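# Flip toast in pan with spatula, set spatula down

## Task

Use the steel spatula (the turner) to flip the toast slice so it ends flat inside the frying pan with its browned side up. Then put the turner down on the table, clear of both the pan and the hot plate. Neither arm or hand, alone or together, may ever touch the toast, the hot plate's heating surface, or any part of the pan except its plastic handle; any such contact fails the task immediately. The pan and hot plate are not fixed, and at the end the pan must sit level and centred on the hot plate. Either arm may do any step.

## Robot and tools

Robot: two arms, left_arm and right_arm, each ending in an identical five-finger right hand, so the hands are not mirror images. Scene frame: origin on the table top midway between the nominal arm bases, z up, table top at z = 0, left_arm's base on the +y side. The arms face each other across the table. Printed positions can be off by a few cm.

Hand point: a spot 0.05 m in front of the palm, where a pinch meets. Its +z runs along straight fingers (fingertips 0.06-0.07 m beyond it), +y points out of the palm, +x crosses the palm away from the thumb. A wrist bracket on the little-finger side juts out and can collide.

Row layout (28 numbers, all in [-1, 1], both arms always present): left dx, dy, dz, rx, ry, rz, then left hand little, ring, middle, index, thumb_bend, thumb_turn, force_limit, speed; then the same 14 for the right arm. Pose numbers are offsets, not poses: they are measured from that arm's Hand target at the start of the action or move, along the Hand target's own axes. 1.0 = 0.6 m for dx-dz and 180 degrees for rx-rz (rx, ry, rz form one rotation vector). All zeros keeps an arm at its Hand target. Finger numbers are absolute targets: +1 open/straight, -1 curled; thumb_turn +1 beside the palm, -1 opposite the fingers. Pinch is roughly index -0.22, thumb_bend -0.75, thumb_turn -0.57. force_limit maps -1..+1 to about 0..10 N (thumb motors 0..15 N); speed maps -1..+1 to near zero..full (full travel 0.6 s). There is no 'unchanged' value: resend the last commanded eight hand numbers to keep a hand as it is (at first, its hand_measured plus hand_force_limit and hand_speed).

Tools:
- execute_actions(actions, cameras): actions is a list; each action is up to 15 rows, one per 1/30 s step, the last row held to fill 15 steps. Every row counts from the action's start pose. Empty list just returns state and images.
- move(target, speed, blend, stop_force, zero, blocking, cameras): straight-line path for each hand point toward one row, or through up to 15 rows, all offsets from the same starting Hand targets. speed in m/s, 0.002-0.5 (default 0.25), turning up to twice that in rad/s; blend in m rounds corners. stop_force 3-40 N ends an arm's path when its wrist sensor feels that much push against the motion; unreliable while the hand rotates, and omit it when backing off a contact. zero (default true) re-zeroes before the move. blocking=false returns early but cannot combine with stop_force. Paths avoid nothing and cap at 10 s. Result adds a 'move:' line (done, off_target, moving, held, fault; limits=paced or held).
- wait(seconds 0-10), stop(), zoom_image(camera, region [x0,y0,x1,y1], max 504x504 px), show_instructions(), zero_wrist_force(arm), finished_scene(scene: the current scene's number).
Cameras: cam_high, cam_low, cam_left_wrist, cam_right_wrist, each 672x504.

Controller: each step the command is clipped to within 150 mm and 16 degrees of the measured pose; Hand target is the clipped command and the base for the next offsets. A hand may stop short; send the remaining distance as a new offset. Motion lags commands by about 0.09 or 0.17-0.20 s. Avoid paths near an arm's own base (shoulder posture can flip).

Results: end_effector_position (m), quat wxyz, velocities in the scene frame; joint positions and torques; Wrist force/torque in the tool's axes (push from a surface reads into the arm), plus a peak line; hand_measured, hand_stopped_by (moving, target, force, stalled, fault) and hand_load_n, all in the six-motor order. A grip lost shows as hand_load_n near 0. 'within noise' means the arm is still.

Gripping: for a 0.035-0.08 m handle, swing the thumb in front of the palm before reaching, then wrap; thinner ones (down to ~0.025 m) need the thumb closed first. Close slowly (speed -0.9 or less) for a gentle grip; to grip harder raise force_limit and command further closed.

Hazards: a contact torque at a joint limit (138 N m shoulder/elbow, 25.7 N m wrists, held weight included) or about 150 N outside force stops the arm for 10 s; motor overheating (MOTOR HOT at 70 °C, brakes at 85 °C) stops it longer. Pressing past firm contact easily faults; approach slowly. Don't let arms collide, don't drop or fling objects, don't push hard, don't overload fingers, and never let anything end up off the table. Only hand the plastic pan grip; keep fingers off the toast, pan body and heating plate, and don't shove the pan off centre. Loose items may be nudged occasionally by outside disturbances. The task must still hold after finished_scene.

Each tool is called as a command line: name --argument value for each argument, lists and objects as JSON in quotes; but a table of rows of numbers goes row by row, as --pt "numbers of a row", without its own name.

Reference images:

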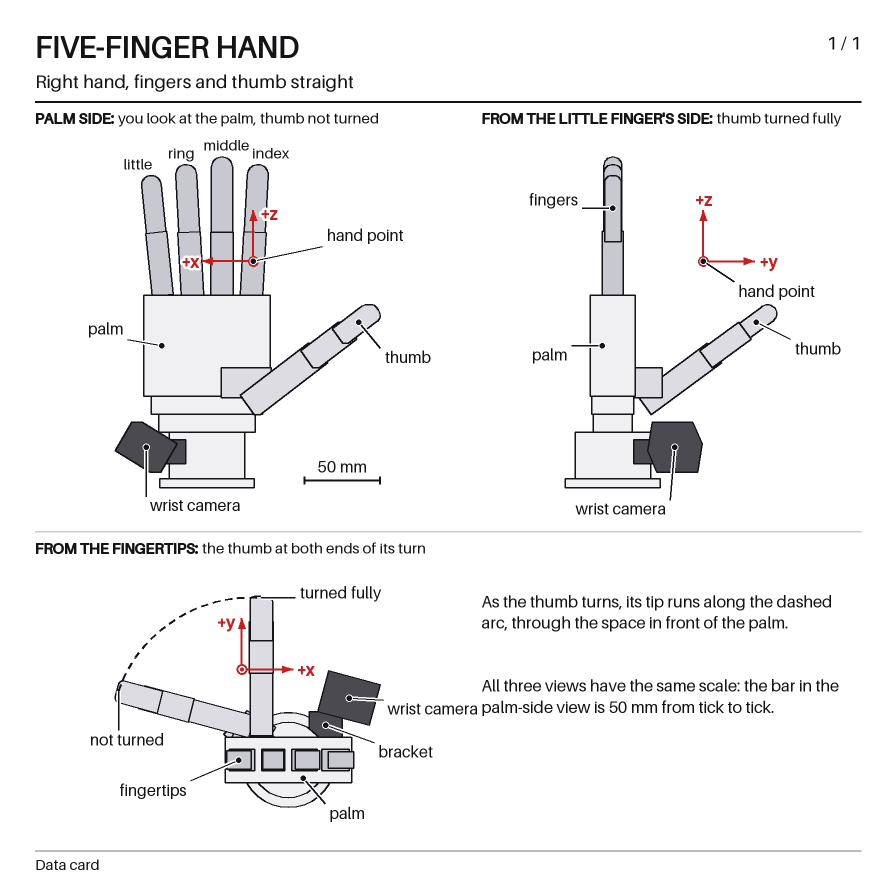

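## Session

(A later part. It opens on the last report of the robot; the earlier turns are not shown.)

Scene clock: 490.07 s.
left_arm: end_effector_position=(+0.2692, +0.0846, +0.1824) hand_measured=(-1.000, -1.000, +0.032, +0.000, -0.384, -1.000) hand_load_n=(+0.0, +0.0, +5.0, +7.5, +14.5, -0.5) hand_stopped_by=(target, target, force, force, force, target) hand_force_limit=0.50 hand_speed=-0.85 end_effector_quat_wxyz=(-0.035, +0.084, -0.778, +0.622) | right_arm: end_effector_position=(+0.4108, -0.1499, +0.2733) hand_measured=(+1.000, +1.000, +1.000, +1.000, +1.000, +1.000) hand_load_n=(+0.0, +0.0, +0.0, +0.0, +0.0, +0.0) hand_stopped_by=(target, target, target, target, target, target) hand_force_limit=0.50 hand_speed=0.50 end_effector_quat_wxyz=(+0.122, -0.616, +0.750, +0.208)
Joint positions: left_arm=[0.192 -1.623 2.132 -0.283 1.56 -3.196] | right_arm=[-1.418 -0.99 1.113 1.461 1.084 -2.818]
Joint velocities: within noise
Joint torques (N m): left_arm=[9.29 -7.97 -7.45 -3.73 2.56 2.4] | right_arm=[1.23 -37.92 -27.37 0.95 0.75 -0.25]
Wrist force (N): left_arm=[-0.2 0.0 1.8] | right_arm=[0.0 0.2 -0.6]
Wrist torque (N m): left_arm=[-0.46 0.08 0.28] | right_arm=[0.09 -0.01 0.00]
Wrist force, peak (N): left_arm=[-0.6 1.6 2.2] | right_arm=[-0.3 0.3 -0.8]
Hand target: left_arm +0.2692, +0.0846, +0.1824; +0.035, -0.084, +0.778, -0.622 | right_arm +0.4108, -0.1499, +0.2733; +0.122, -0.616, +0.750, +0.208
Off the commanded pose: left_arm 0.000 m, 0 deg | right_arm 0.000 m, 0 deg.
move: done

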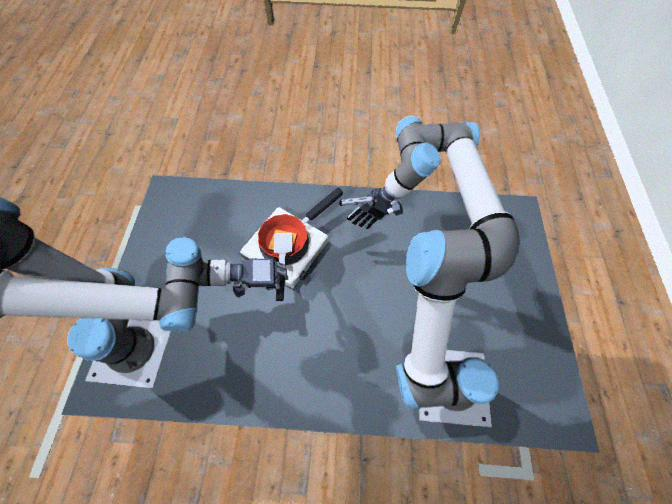

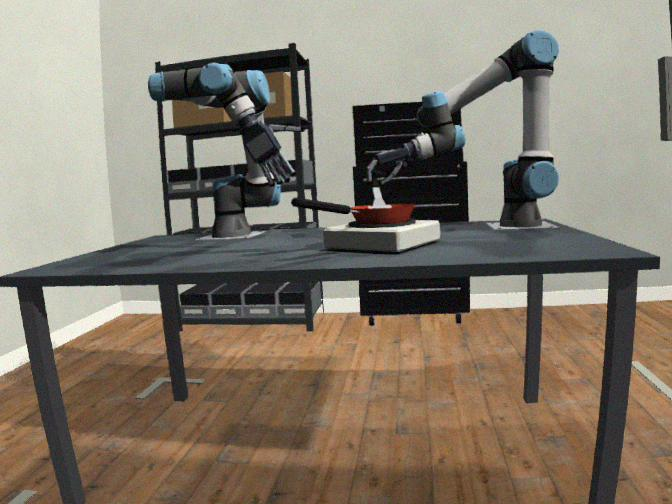

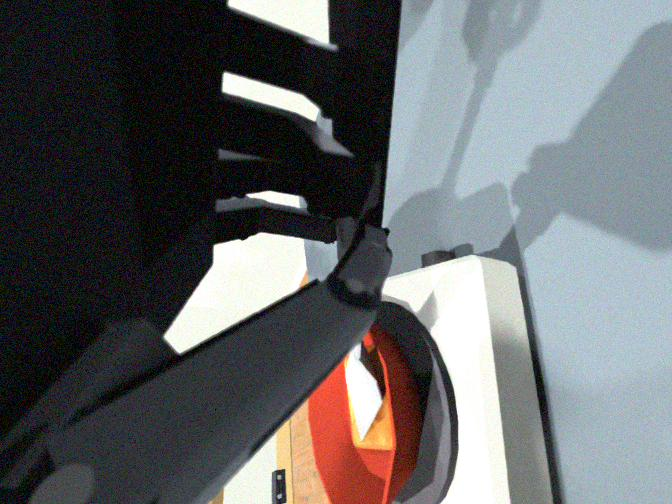

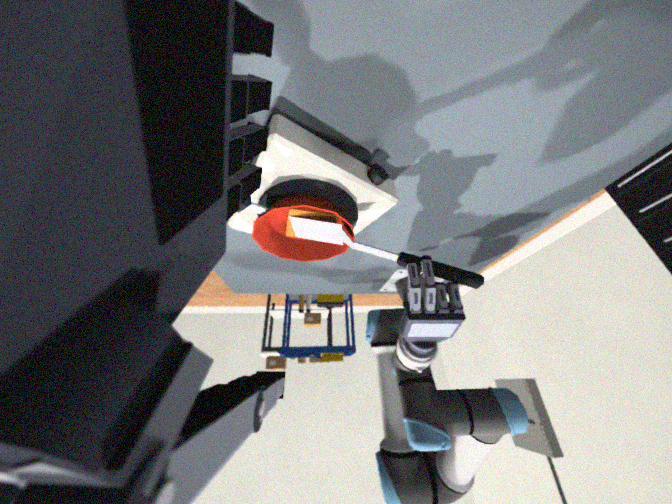

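move --target '[0.0267,0.0014,0.0003,0,0,0,-1,-1,-0.3,-0.45,-0.8,-1,0.5,-0.85,0,0,0,0,0,0,1,1,1,1,1,1,0.5,0.5]' --speed 0.02

zoom_image --camera "cam_high" --region '[230, 200, 350, 310]'

zoom_image --camera "cam_right_wrist" --region '[235, 150, 375, 280]'

Scene clock: 494.37 s.
left_arm: end_effector_position=(+0.2535, +0.0819, +0.1824) hand_measured=(-1.000, -1.000, +0.032, +0.000, -0.384, -1.000) hand_load_n=(+0.0, +0.0, +5.0, +7.5, +14.5, +0.5) hand_stopped_by=(target, target, force, force, force, target) hand_force_limit=0.50 hand_speed=-0.85 end_effector_quat_wxyz=(-0.035, +0.084, -0.778, +0.622) | right_arm: end_effector_position=(+0.4108, -0.1499, +0.2733) hand_measured=(+1.000, +1.000, +1.000, +1.000, +1.000, +1.000) hand_load_n=(+0.0, +0.0, +0.0, +0.0, +0.0, +0.0) hand_stopped_by=(target, target, target, target, target, target) hand_force_limit=0.50 hand_speed=0.50 end_effector_quat_wxyz=(+0.122, -0.616, +0.750, +0.208)
Joint positions: left_arm=[0.138 -1.639 2.147 -0.282 1.508 -3.208] | right_arm=[-1.418 -0.99 1.113 1.461 1.084 -2.818]
Joint velocities: within noise
Joint torques (N m): left_arm=[-7.32 -22.93 -7.78 1.28 -2.37 -2.93] | right_arm=[1.43 -38.22 -27.44 0.98 0.75 -0.12]
Wrist force (N): left_arm=[-2.2 0.4 1.8] | right_arm=[-0.1 0.2 -0.5]
Wrist torque (N m): left_arm=[-0.43 0.08 0.30] | right_arm=[0.08 0.01 0.00]
Wrist force, peak (N): left_arm=[-2.3 0.2 2.4] | right_arm=[-0.5 0.4 -0.6]
Hand target: left_arm +0.2534, +0.0818, +0.1824; +0.035, -0.084, +0.778, -0.622 | right_arm +0.4108, -0.1499, +0.2733; +0.122, -0.616, +0.750, +0.208
Off the commanded pose: left_arm 0.000 m, 0 deg | right_arm 0.000 m, 0 deg.
move: done

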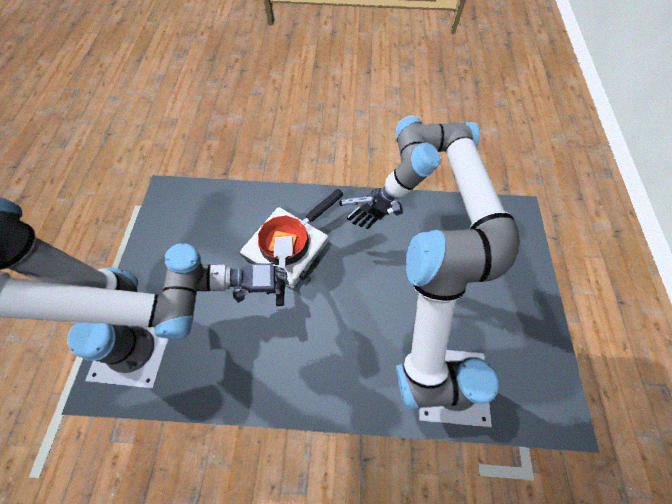

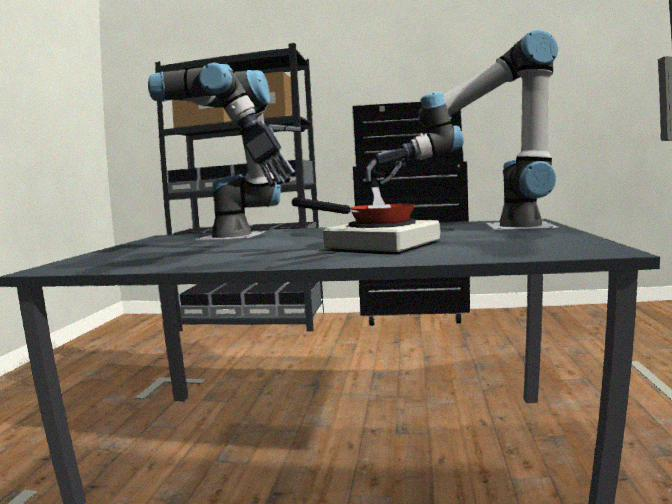

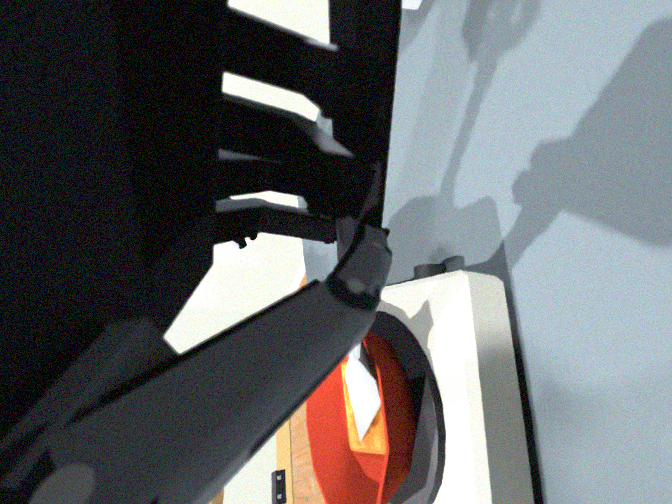

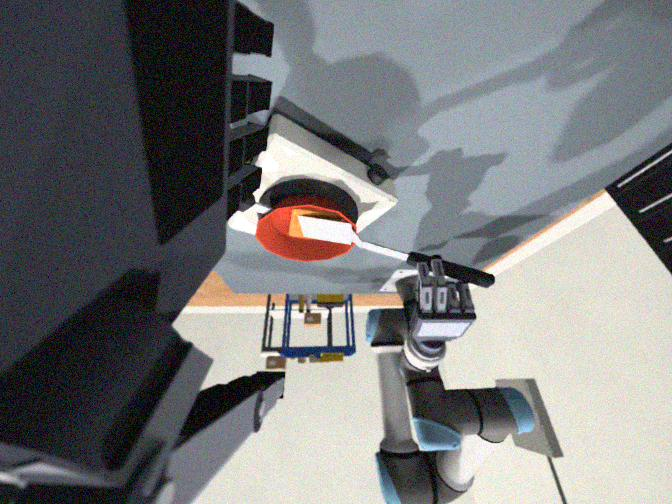

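Scaled by 4.200.

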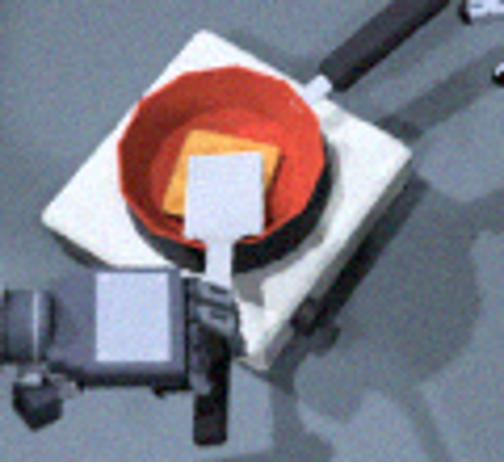

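Scaled by 3.600.

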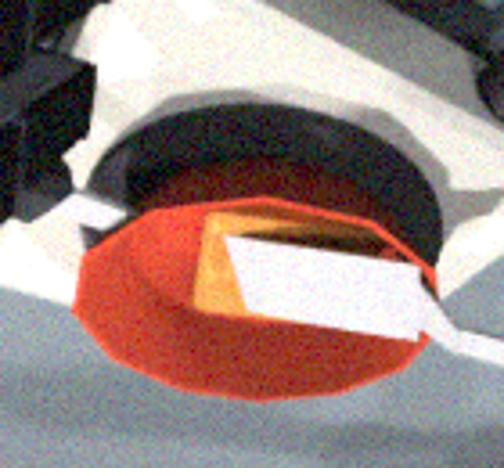

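move --target '[0.0025,0,0,0,0,0,-1,-1,-0.3,-0.45,-0.8,-1,0.5,-0.85,0,0,0,0,0,0,1,1,1,1,1,1,0.5,0.5]' --speed 0.02

zoom_image --camera "cam_right_wrist" --region '[245, 150, 385, 280]'

zoom_image --camera "cam_high" --region '[200, 180, 360, 340]'

Scene clock: 498.17 s.
left_arm: end_effector_position=(+0.2520, +0.0816, +0.1825) hand_measured=(-1.000, -1.000, +0.032, +0.000, -0.384, -1.000) hand_load_n=(+0.0, +0.0, +5.0, +7.5, +14.5, +0.5) hand_stopped_by=(target, target, force, force, force, target) hand_force_limit=0.50 hand_speed=-0.85 end_effector_quat_wxyz=(-0.035, +0.084, -0.778, +0.622) | right_arm: end_effector_position=(+0.4108, -0.1499, +0.2733) hand_measured=(+1.000, +1.000, +1.000, +1.000, +1.000, +1.000) hand_load_n=(+0.0, +0.0, +0.0, +0.0, +0.0, +0.0) hand_stopped_by=(target, target, target, target, target, target) hand_force_limit=0.50 hand_speed=0.50 end_effector_quat_wxyz=(+0.122, -0.616, +0.750, +0.208)
Joint positions: left_arm=[0.132 -1.64 2.148 -0.282 1.502 -3.21] | right_arm=[-1.418 -0.99 1.113 1.461 1.084 -2.818]
Joint velocities: within noise
Joint torques (N m): left_arm=[-10.09 -22.03 -7.7 1.34 -2.21 -3.05] | right_arm=[1.33 -38.08 -27 1.04 0.79 -0.17]
Wrist force (N): left_arm=[-2.3 0.3 1.9] | right_arm=[-0.2 0.3 -0.3]
Wrist torque (N m): left_arm=[-0.44 0.07 0.29] | right_arm=[0.08 0.00 0.00]
Wrist force, peak (N): left_arm=[-2.4 0.4 2.2] | right_arm=[-0.3 0.5 -0.7]
Hand target: left_arm +0.2519, +0.0816, +0.1825; +0.035, -0.084, +0.778, -0.622 | right_arm +0.4108, -0.1499, +0.2733; +0.122, -0.616, +0.750, +0.208
Off the commanded pose: left_arm 0.000 m, 0 deg | right_arm 0.000 m, 0 deg.
move: done

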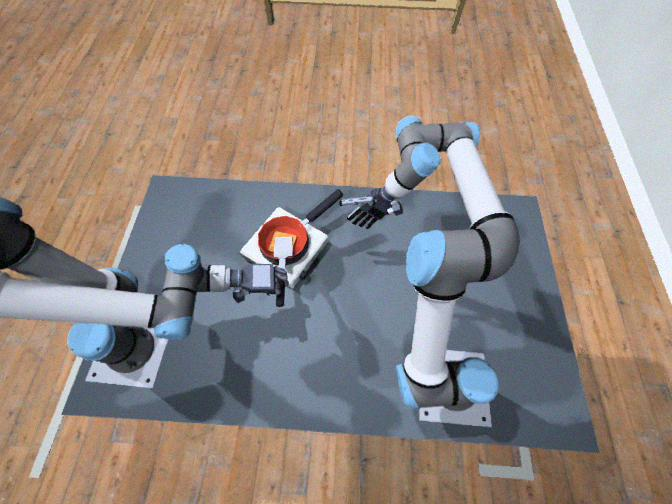

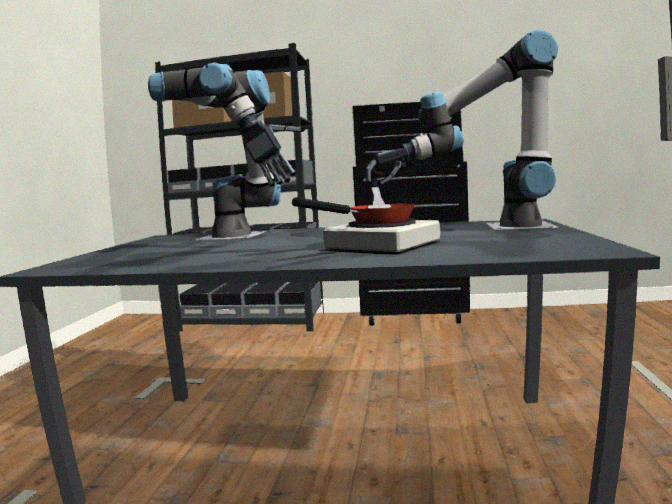

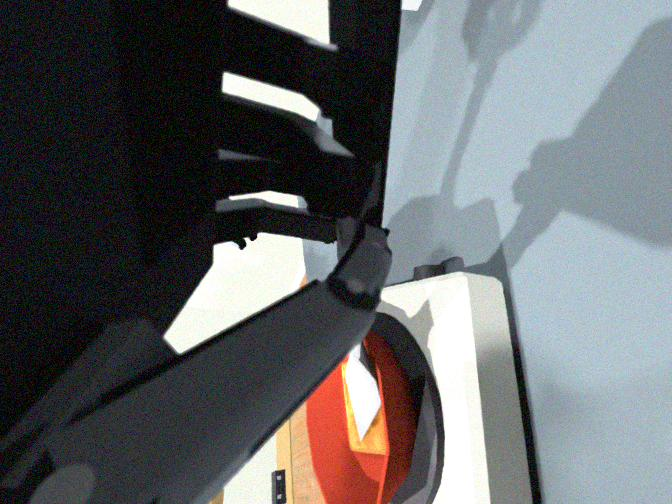

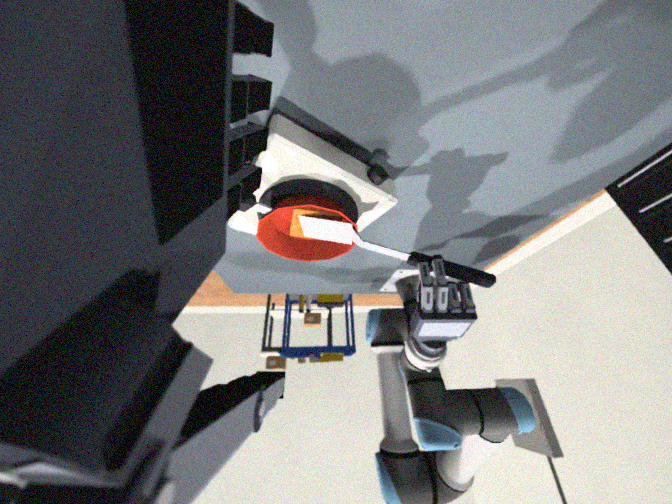

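Scaled by 3.600.

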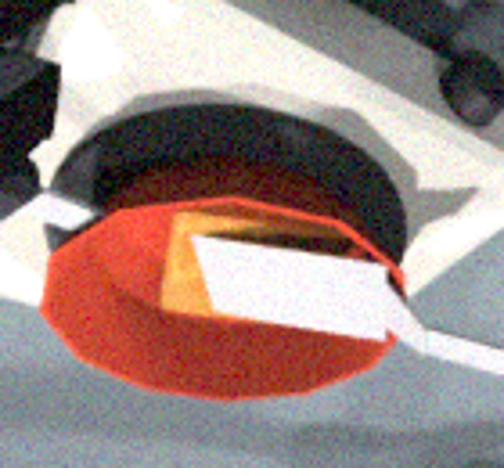

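Scaled by 3.150.

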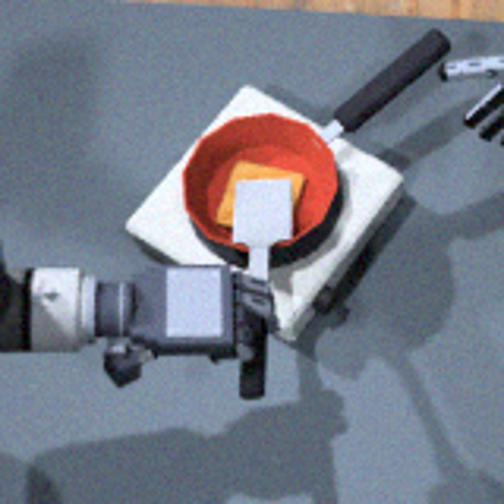

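move --pt "-0.0166 -0.0008 0 0 0 0 -1 -1 -0.3 -0.45 -0.8 -1 0.5 -0.85 0 0 0 0 0 0 1 1 1 1 1 1 0.5 0.5" --pt "-0.0088 -0.1467 -0.0338 0 0 0 -1 -1 -0.3 -0.45 -0.8 -1 0.5 -0.85 0 0 0 0 0 0 1 1 1 1 1 1 0.5 0.5" --pt "0.3751 -0.1815 0.2077 0 -0.0037 0.0163 -1 -1 -0.3 -0.45 -0.8 -1 0.5 -0.85 0 0 0 0 0 0 1 1 1 1 1 1 0.5 0.5" --pt "0.3554 0.1873 0.2927 0 -0.0037 0.0163 -1 -1 -0.3 -0.45 -0.8 -1 0.5 -0.85 0 0 0 0 0 0 1 1 1 1 1 1 0.5 0.5" --speed '[0.03, 0.08, 0.18, 0.12]'

zoom_image --camera "cam_high" --region '[200, 180, 360, 340]'

Scene clock: 518.80 s.
left_arm: end_effector_position=(+0.0603, -0.1007, +0.0447) hand_measured=(-1.000, -1.000, +0.032, +0.000, -0.384, -1.000) hand_load_n=(+0.0, +0.0, +5.5, +7.5, +17.5, +1.5) hand_stopped_by=(target, target, force, force, force, target) hand_force_limit=0.50 hand_speed=-0.85 end_effector_quat_wxyz=(-0.055, +0.068, -0.779, +0.620) | right_arm: end_effector_position=(+0.4108, -0.1499, +0.2733) hand_measured=(+1.000, +1.000, +1.000, +1.000, +1.000, +1.000) hand_load_n=(+0.0, +0.0, +0.0, +0.0, +0.0, +0.0) hand_stopped_by=(target, target, target, target, target, target) hand_force_limit=0.50 hand_speed=0.50 end_effector_quat_wxyz=(+0.122, -0.616, +0.750, +0.208)
Joint positions: left_arm=[-0.336 -1.089 1.896 -0.544 1.036 -3.277] | right_arm=[-1.418 -0.99 1.113 1.461 1.084 -2.818]
Joint velocities: within noise
Joint torques (N m): left_arm=[8.49 -25.69 -2.35 -2.79 2.22 2.38] | right_arm=[0.44 -38.47 -26.64 0.98 0.78 -0.03]
Wrist force (N): left_arm=[0.9 -1.9 1.2] | right_arm=[-0.3 0.3 -0.6]
Wrist torque (N m): left_arm=[-0.43 0.09 0.28] | right_arm=[0.09 0.03 -0.01]
Wrist force, peak (N): left_arm=[-2.5 0.5 2.1] | right_arm=[-0.2 0.5 -0.8]
Hand target: left_arm +0.0603, -0.1007, +0.0447; +0.055, -0.068, +0.779, -0.620 | right_arm +0.4108, -0.1499, +0.2733; +0.122, -0.616, +0.750, +0.208
Off the commanded pose: left_arm 0.000 m, 0 deg | right_arm 0.000 m, 0 deg.
move: done

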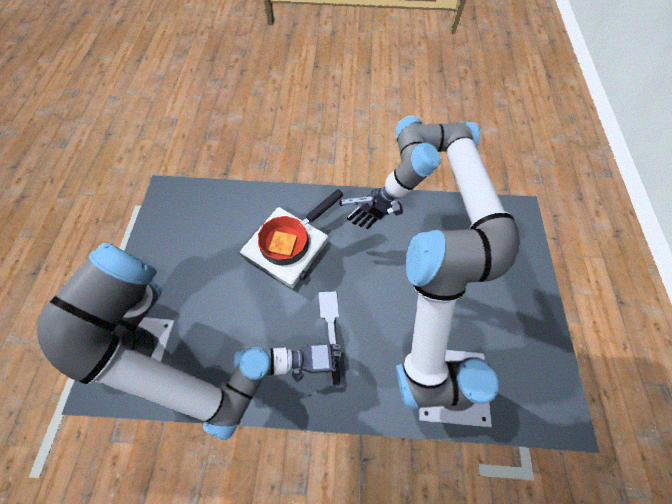

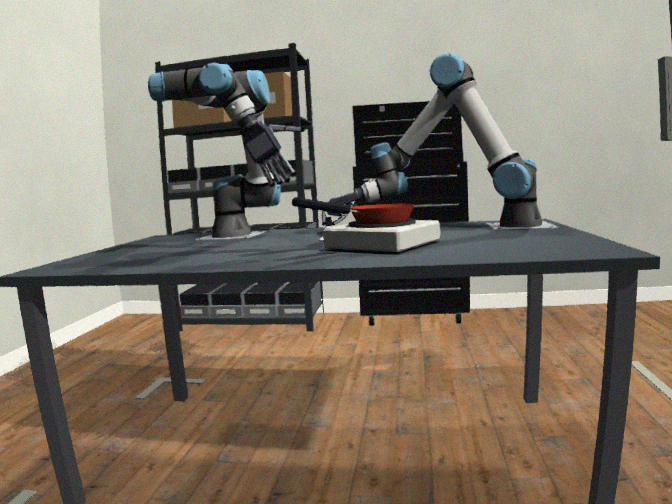

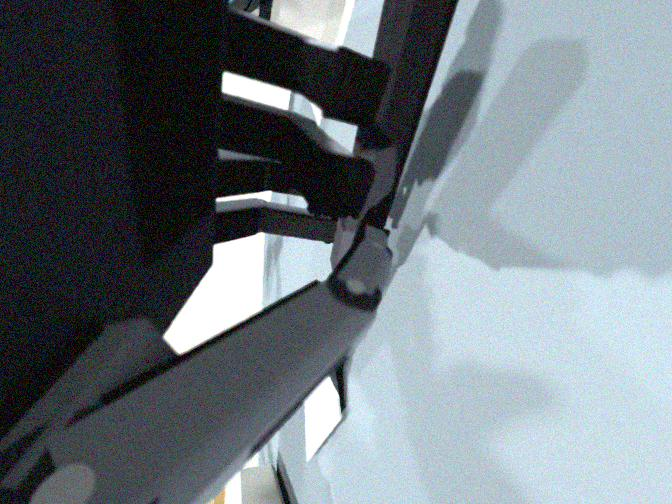

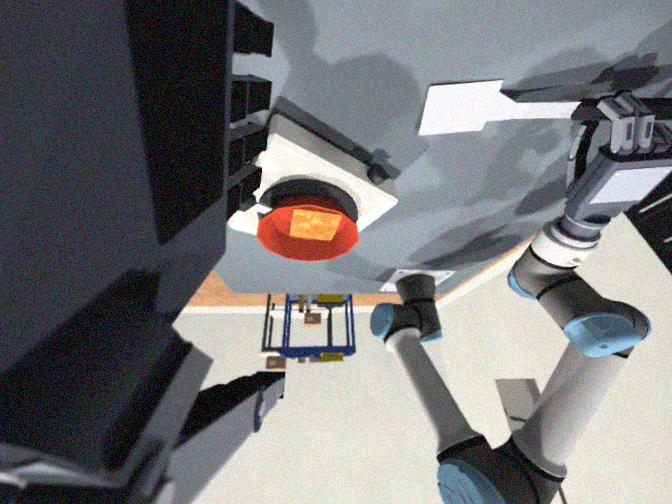

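Scaled by 3.150.

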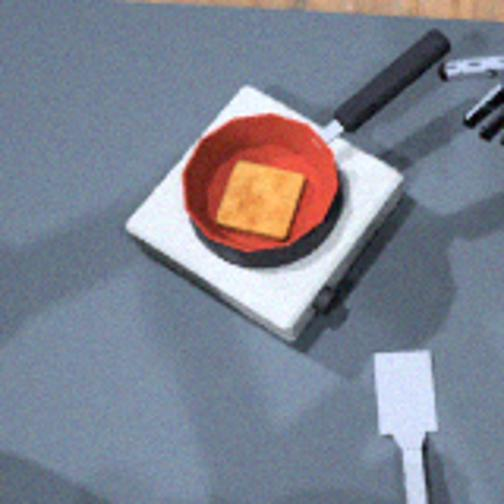

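move --target '[0,0.013,0.003,0,-0.0075,0.0325,-1,-1,-0.3,-0.45,-0.8,-1,0.5,-0.85,0,0,0,0,0,0,1,1,1,1,1,1,0.5,0.5]' --speed 0.06 --cameras '[]'

move --target '[-0.0026,0.0243,0.0056,0,0,0,-1,-1,-0.3,-0.45,-0.8,-1,0.5,-0.85,0,0,0,0,0,0,1,1,1,1,1,1,0.5,0.5]' --speed 0.02 --stop_force 4

Scene clock: 526.17 s.
left_arm: end_effector_position=(+0.0603, -0.1007, +0.0367) hand_measured=(-1.000, -1.000, +0.032, +0.000, -0.384, -1.000) hand_load_n=(+0.0, +0.0, +7.0, +7.0, +16.0, +0.5) hand_stopped_by=(target, target, force, force, force, target) hand_force_limit=0.50 hand_speed=-0.85 end_effector_quat_wxyz=(-0.096, +0.036, -0.781, +0.616) | right_arm: end_effector_position=(+0.4108, -0.1499, +0.2733) hand_measured=(+1.000, +1.000, +1.000, +1.000, +1.000, +1.000) hand_load_n=(+0.0, +0.0, +0.0, +0.0, +0.0, +0.0) hand_stopped_by=(target, target, target, target, target, target) hand_force_limit=0.50 hand_speed=0.50 end_effector_quat_wxyz=(+0.122, -0.616, +0.750, +0.208)
Joint positions: left_arm=[-0.358 -1.06 1.891 -0.561 0.991 -3.183] | right_arm=[-1.418 -0.99 1.113 1.461 1.084 -2.818]
Joint velocities: within noise
Joint torques (N m): left_arm=[-6.65 -25.15 -28.42 -2.96 -3.24 2.13] | right_arm=[0.46 -38.67 -26.63 0.9 0.78 0.05]
Wrist force (N): left_arm=[-0.2 -0.1 1.9] | right_arm=[-0.1 0.2 -0.4]
Wrist torque (N m): left_arm=[-0.49 0.14 0.06] | right_arm=[0.07 -0.01 0.00]
Wrist force, peak (N): left_arm=[1.0 -2.5 1.4] | right_arm=[-0.3 0.4 -0.7]
Hand target: left_arm +0.0603, -0.1007, +0.0367; +0.096, -0.036, +0.781, -0.616 | right_arm +0.4108, -0.1499, +0.2733; +0.122, -0.616, +0.750, +0.208
Off the commanded pose: left_arm 0.000 m, 0 deg | right_arm 0.000 m, 0 deg.
move: done
No camera images: "cameras" was empty.

Scene clock: 527.93 s.
left_arm: end_effector_position=(+0.0623, -0.1003, +0.0269) hand_measured=(-1.000, -1.000, +0.032, +0.000, -0.384, -1.000) hand_load_n=(+0.0, +0.0, +5.5, +8.5, +17.5, +2.0) hand_stopped_by=(target, target, force, force, force, target) hand_force_limit=0.50 hand_speed=-0.85 end_effector_quat_wxyz=(-0.096, +0.036, -0.781, +0.616) | right_arm: end_effector_position=(+0.4108, -0.1499, +0.2733) hand_measured=(+1.000, +1.000, +1.000, +1.000, +1.000, +1.000) hand_load_n=(+0.0, +0.0, +0.0, +0.0, -0.5, +0.0) hand_stopped_by=(target, target, target, target, target, target) hand_force_limit=0.50 hand_speed=0.50 end_effector_quat_wxyz=(+0.122, -0.616, +0.750, +0.208)
Joint positions: left_arm=[-0.354 -1.043 1.898 -0.586 0.995 -3.182] | right_arm=[-1.418 -0.99 1.113 1.461 1.084 -2.818]
Joint velocities: within noise
Joint torques (N m): left_arm=[-7.62 -40.43 -26.9 1.55 -3.24 -2.96] | right_arm=[0.23 -38.66 -26.31 1.06 0.7 0.09]
Wrist force (N): left_arm=[-0.1 -1.5 2.4] | right_arm=[-0.1 0.2 -0.3]
Wrist torque (N m): left_arm=[-0.45 0.07 0.22] | right_arm=[0.07 -0.01 0.00]
Wrist force, peak (N): left_arm=[0.3 -13.3 -8.7] | right_arm=[-0.3 0.3 -0.8]
Hand target: left_arm +0.0623, -0.1003, +0.0269; +0.096, -0.036, +0.781, -0.616 (not the last commanded pose) | right_arm +0.4108, -0.1499, +0.2733; +0.122, -0.616, +0.750, +0.208
Off the commanded pose: left_arm 0.005 m, 0 deg | right_arm 0.000 m, 0 deg.
move: contact (left_arm)

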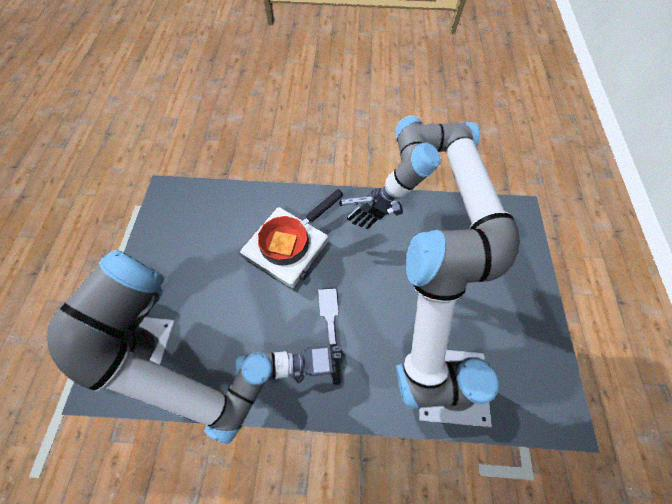

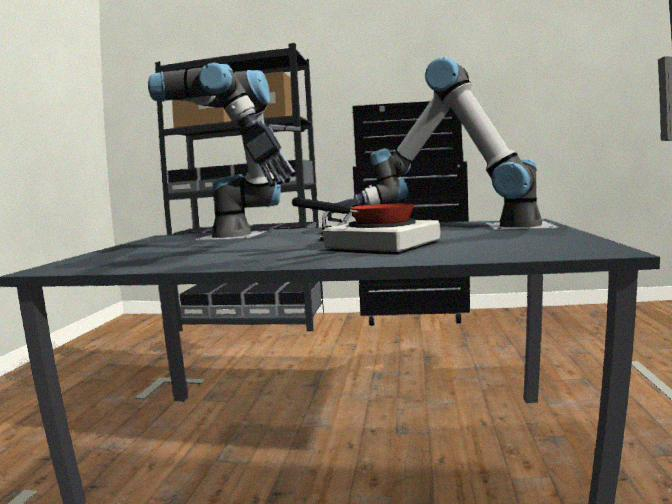

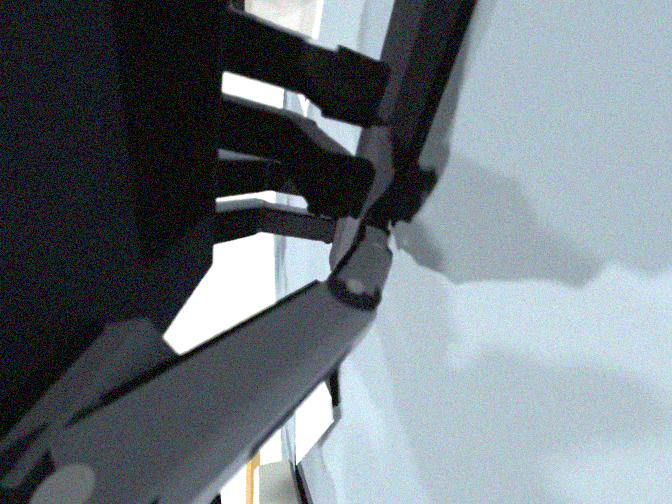

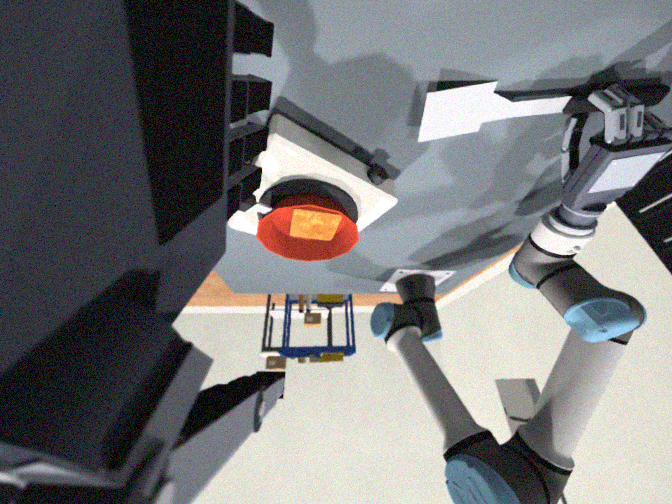

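execute_actions --actions '[[[0,0,0,0,0,0,-1,-1,0.1,0.1,-0.3,-1,0.5,-0.85,0,0,0,0,0,0,1,1,1,1,1,1,0.5,0.5]],[[0,0,0,0,0,0,-1,-1,0.1,0.1,-0.3,-1,0.5,-0.85,0,0,0,0,0,0,1,1,1,1,1,1,0.5,0.5]],[[0,0,0,0,0,0,-1,-1,0.25,0.25,-0.25,-1,0.5,-0.6,0,0,0,0,0,0,1,1,1,1,1,1,0.5,0.5]],[[0,0,0,0,0,0,-1,-1,0.25,0.25,-0.25,-1,0.5,-0.6,0,0,0,0,0,0,1,1,1,1,1,1,0.5,0.5]]]'

zoom_image --camera "cam_left_wrist" --region '[200, 0, 504, 504]'

Scene clock: 533.77 s.
left_arm: end_effector_position=(+0.0623, -0.1003, +0.0269) hand_measured=(-1.000, -1.000, +0.250, +0.250, -0.250, -1.000) hand_load_n=(+0.0, +0.0, +0.0, +0.0, +0.0, +0.0) hand_stopped_by=(target, target, target, target, target, target) hand_force_limit=0.50 hand_speed=-0.60 end_effector_quat_wxyz=(-0.096, +0.036, -0.781, +0.616) | right_arm: end_effector_position=(+0.4108, -0.1499, +0.2733) hand_measured=(+1.000, +1.000, +1.000, +1.000, +1.000, +1.000) hand_load_n=(+0.0, +0.0, +0.0, +0.0, +0.0, +0.0) hand_stopped_by=(target, target, target, target, target, target) hand_force_limit=0.50 hand_speed=0.50 end_effector_quat_wxyz=(+0.122, -0.616, +0.750, +0.208)
Joint positions: left_arm=[-0.354 -1.043 1.898 -0.586 0.995 -3.182] | right_arm=[-1.418 -0.99 1.113 1.461 1.084 -2.818]
Joint velocities: within noise
Joint torques (N m): left_arm=[-2.96 -35.55 -26.66 -2.25 -1.11 -1.12] | right_arm=[-0.14 -39.17 -25.8 1.06 0.77 0.06]
Wrist force (N): left_arm=[-0.4 -0.9 1.8] | right_arm=[-0.2 0.3 -0.5]
Wrist torque (N m): left_arm=[-0.56 0.07 0.08] | right_arm=[0.09 0.01 -0.01]
Wrist force, peak (N): left_arm=[-0.3 -1.7 2.3] | right_arm=[-0.4 0.5 -0.6]
Hand target: left_arm +0.0623, -0.1003, +0.0269; +0.096, -0.036, +0.781, -0.616 | right_arm +0.4108, -0.1499, +0.2733; +0.122, -0.616, +0.750, +0.208
Off the commanded pose: left_arm 0.000 m, 0 deg | right_arm 0.000 m, 0 deg.
Step readings (end_effector_position of left_arm | right_arm):
0: (+0.0623, -0.1003, +0.0269) | (+0.4108, -0.1499, +0.2733)
1: (+0.0623, -0.1003, +0.0269) | (+0.4108, -0.1499, +0.2733)
2: (+0.0623, -0.1003, +0.0269) | (+0.4108, -0.1499, +0.2733)
4: (+0.0623, -0.1003, +0.0269) | (+0.4108, -0.1499, +0.2733)
8: (+0.0623, -0.1003, +0.0269) | (+0.4108, -0.1499, +0.2733)
15: (+0.0623, -0.1003, +0.0269) | (+0.4108, -0.1499, +0.2733)
16: (+0.0623, -0.1003, +0.0269) | (+0.4108, -0.1499, +0.2733)
17: (+0.0623, -0.1003, +0.0269) | (+0.4108, -0.1499, +0.2733)
19: (+0.0623, -0.1003, +0.0269) | (+0.4108, -0.1499, +0.2733)
23: (+0.0623, -0.1003, +0.0269) | (+0.4108, -0.1499, +0.2733)
30: (+0.0623, -0.1003, +0.0269) | (+0.4108, -0.1499, +0.2733)
31: (+0.0623, -0.1003, +0.0269) | (+0.4108, -0.1499, +0.2733)
32: (+0.0623, -0.1003, +0.0269) | (+0.4108, -0.1499, +0.2733)
34: (+0.0623, -0.1003, +0.0269) | (+0.4108, -0.1499, +0.2733)
38: (+0.0623, -0.1003, +0.0269) | (+0.4108, -0.1499, +0.2733)
45: (+0.0623, -0.1003, +0.0269) | (+0.4108, -0.1499, +0.2733)
46: (+0.0623, -0.1003, +0.0269) | (+0.4108, -0.1499, +0.2733)
47: (+0.0623, -0.1003, +0.0269) | (+0.4108, -0.1499, +0.2733)
49: (+0.0623, -0.1003, +0.0269) | (+0.4108, -0.1499, +0.2733)
53: (+0.0623, -0.1003, +0.0269) | (+0.4108, -0.1499, +0.2733)
60: (+0.0623, -0.1003, +0.0269) | (+0.4108, -0.1499, +0.2733)

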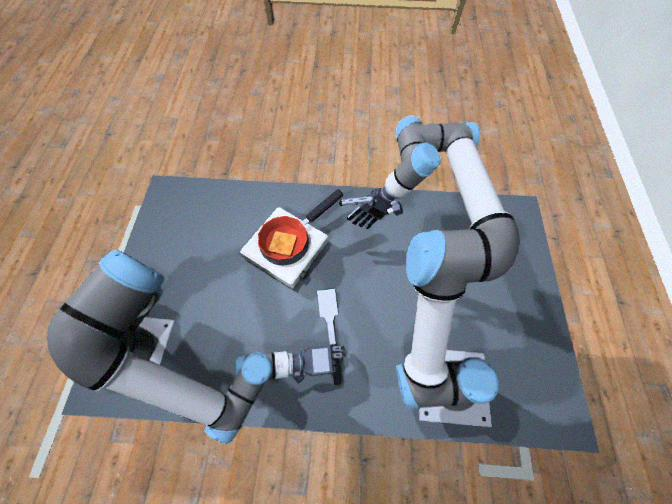

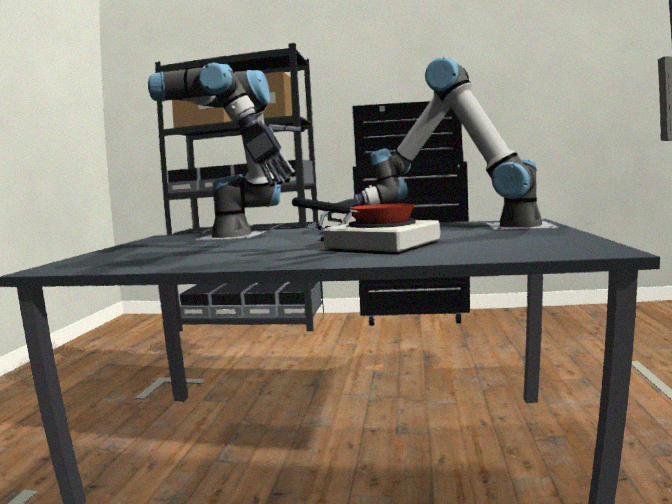

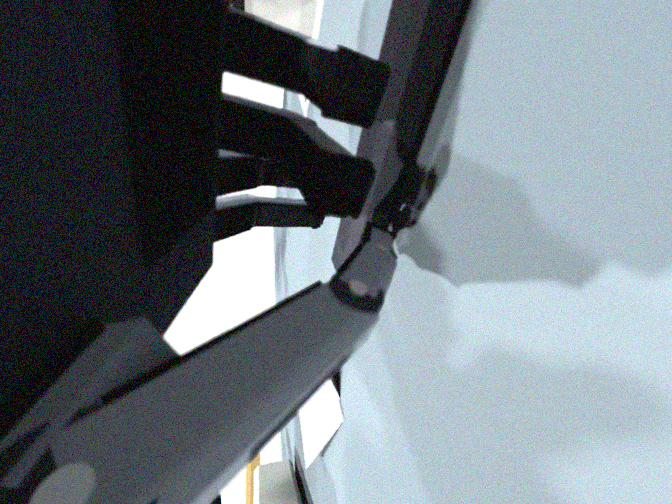

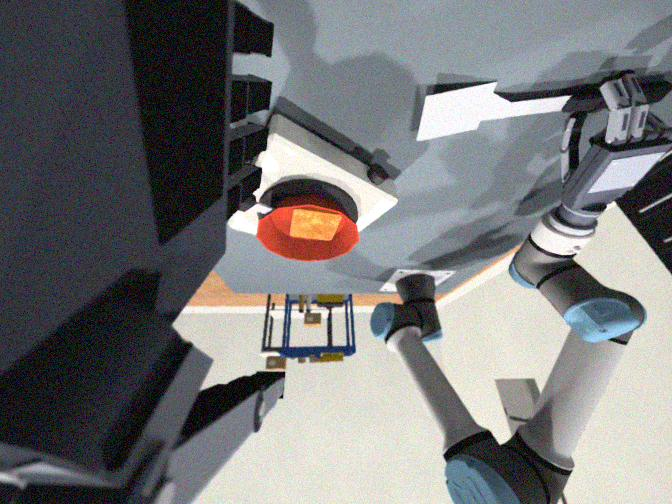

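Scaled by 1.000.

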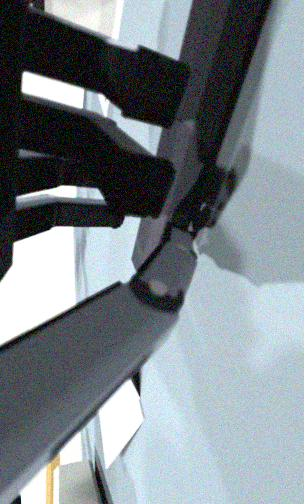

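move --target '[-0.0053,-0.0484,-0.0112,0,0,0,-1,-1,0.25,0.25,-0.25,-1,0.5,-0.6,0,0,0,0,0,0,1,1,1,1,1,1,0.5,0.5]' --speed 0.05

zoom_image --camera "cam_right_wrist" --region '[400, 30, 672, 230]'

Scene clock: 539.47 s.
left_arm: end_effector_position=(+0.0624, -0.1003, +0.0568) hand_measured=(-1.000, -1.000, +0.250, +0.250, -0.250, -1.000) hand_load_n=(+0.0, +0.0, +0.0, +0.0, +0.0, +0.0) hand_stopped_by=(target, target, target, target, target, target) hand_force_limit=0.50 hand_speed=-0.60 end_effector_quat_wxyz=(-0.096, +0.035, -0.781, +0.616) | right_arm: end_effector_position=(+0.4108, -0.1499, +0.2733) hand_measured=(+1.000, +1.000, +1.000, +1.000, +1.000, +1.000) hand_load_n=(+0.0, +0.0, +0.0, +0.0, +0.0, +0.0) hand_stopped_by=(target, target, target, target, target, target) hand_force_limit=0.50 hand_speed=0.50 end_effector_quat_wxyz=(+0.122, -0.616, +0.750, +0.208)
Joint positions: left_arm=[-0.354 -1.097 1.882 -0.515 0.995 -3.181] | right_arm=[-1.418 -0.99 1.113 1.461 1.084 -2.818]
Joint velocities: within noise
Joint torques (N m): left_arm=[0.44 -39.07 -29.48 2.07 0.68 -2.36] | right_arm=[-0.29 -39.32 -25.89 1.1 0.83 0.11]
Wrist force (N): left_arm=[-0.7 -0.9 1.7] | right_arm=[-0.1 0.2 -0.6]
Wrist torque (N m): left_arm=[-0.55 0.14 0.08] | right_arm=[0.08 0.00 -0.01]
Wrist force, peak (N): left_arm=[-0.7 -0.6 2.3] | right_arm=[-0.2 0.4 -0.8]
Hand target: left_arm +0.0623, -0.1003, +0.0569; +0.096, -0.036, +0.781, -0.616 | right_arm +0.4108, -0.1499, +0.2733; +0.122, -0.616, +0.750, +0.208
Off the commanded pose: left_arm 0.000 m, 0 deg | right_arm 0.000 m, 0 deg.
move: done

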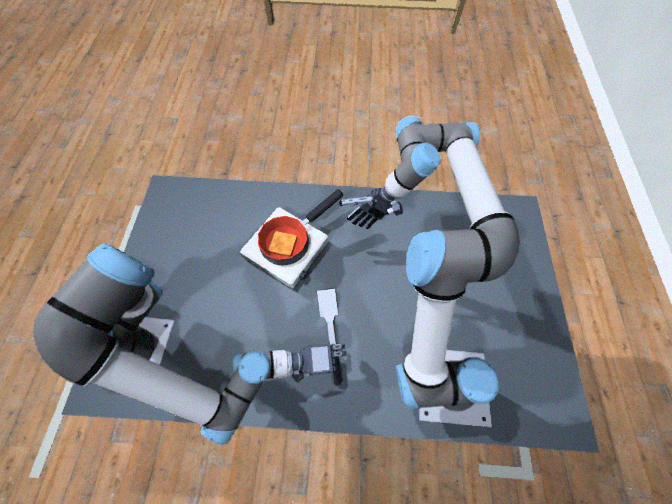

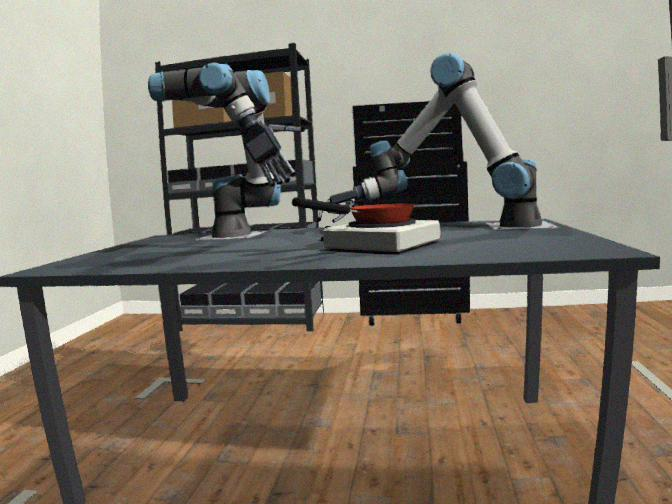

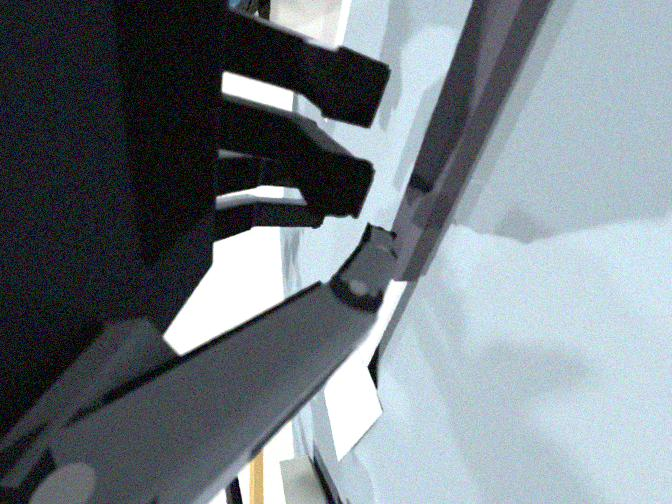

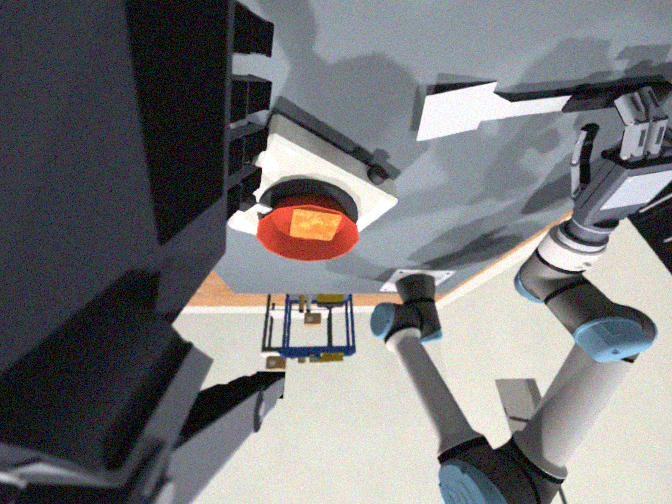

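Scaled by 1.853.

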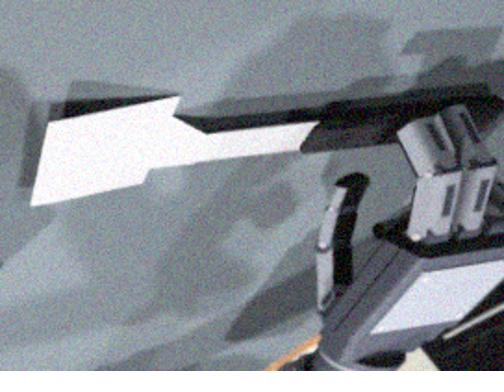

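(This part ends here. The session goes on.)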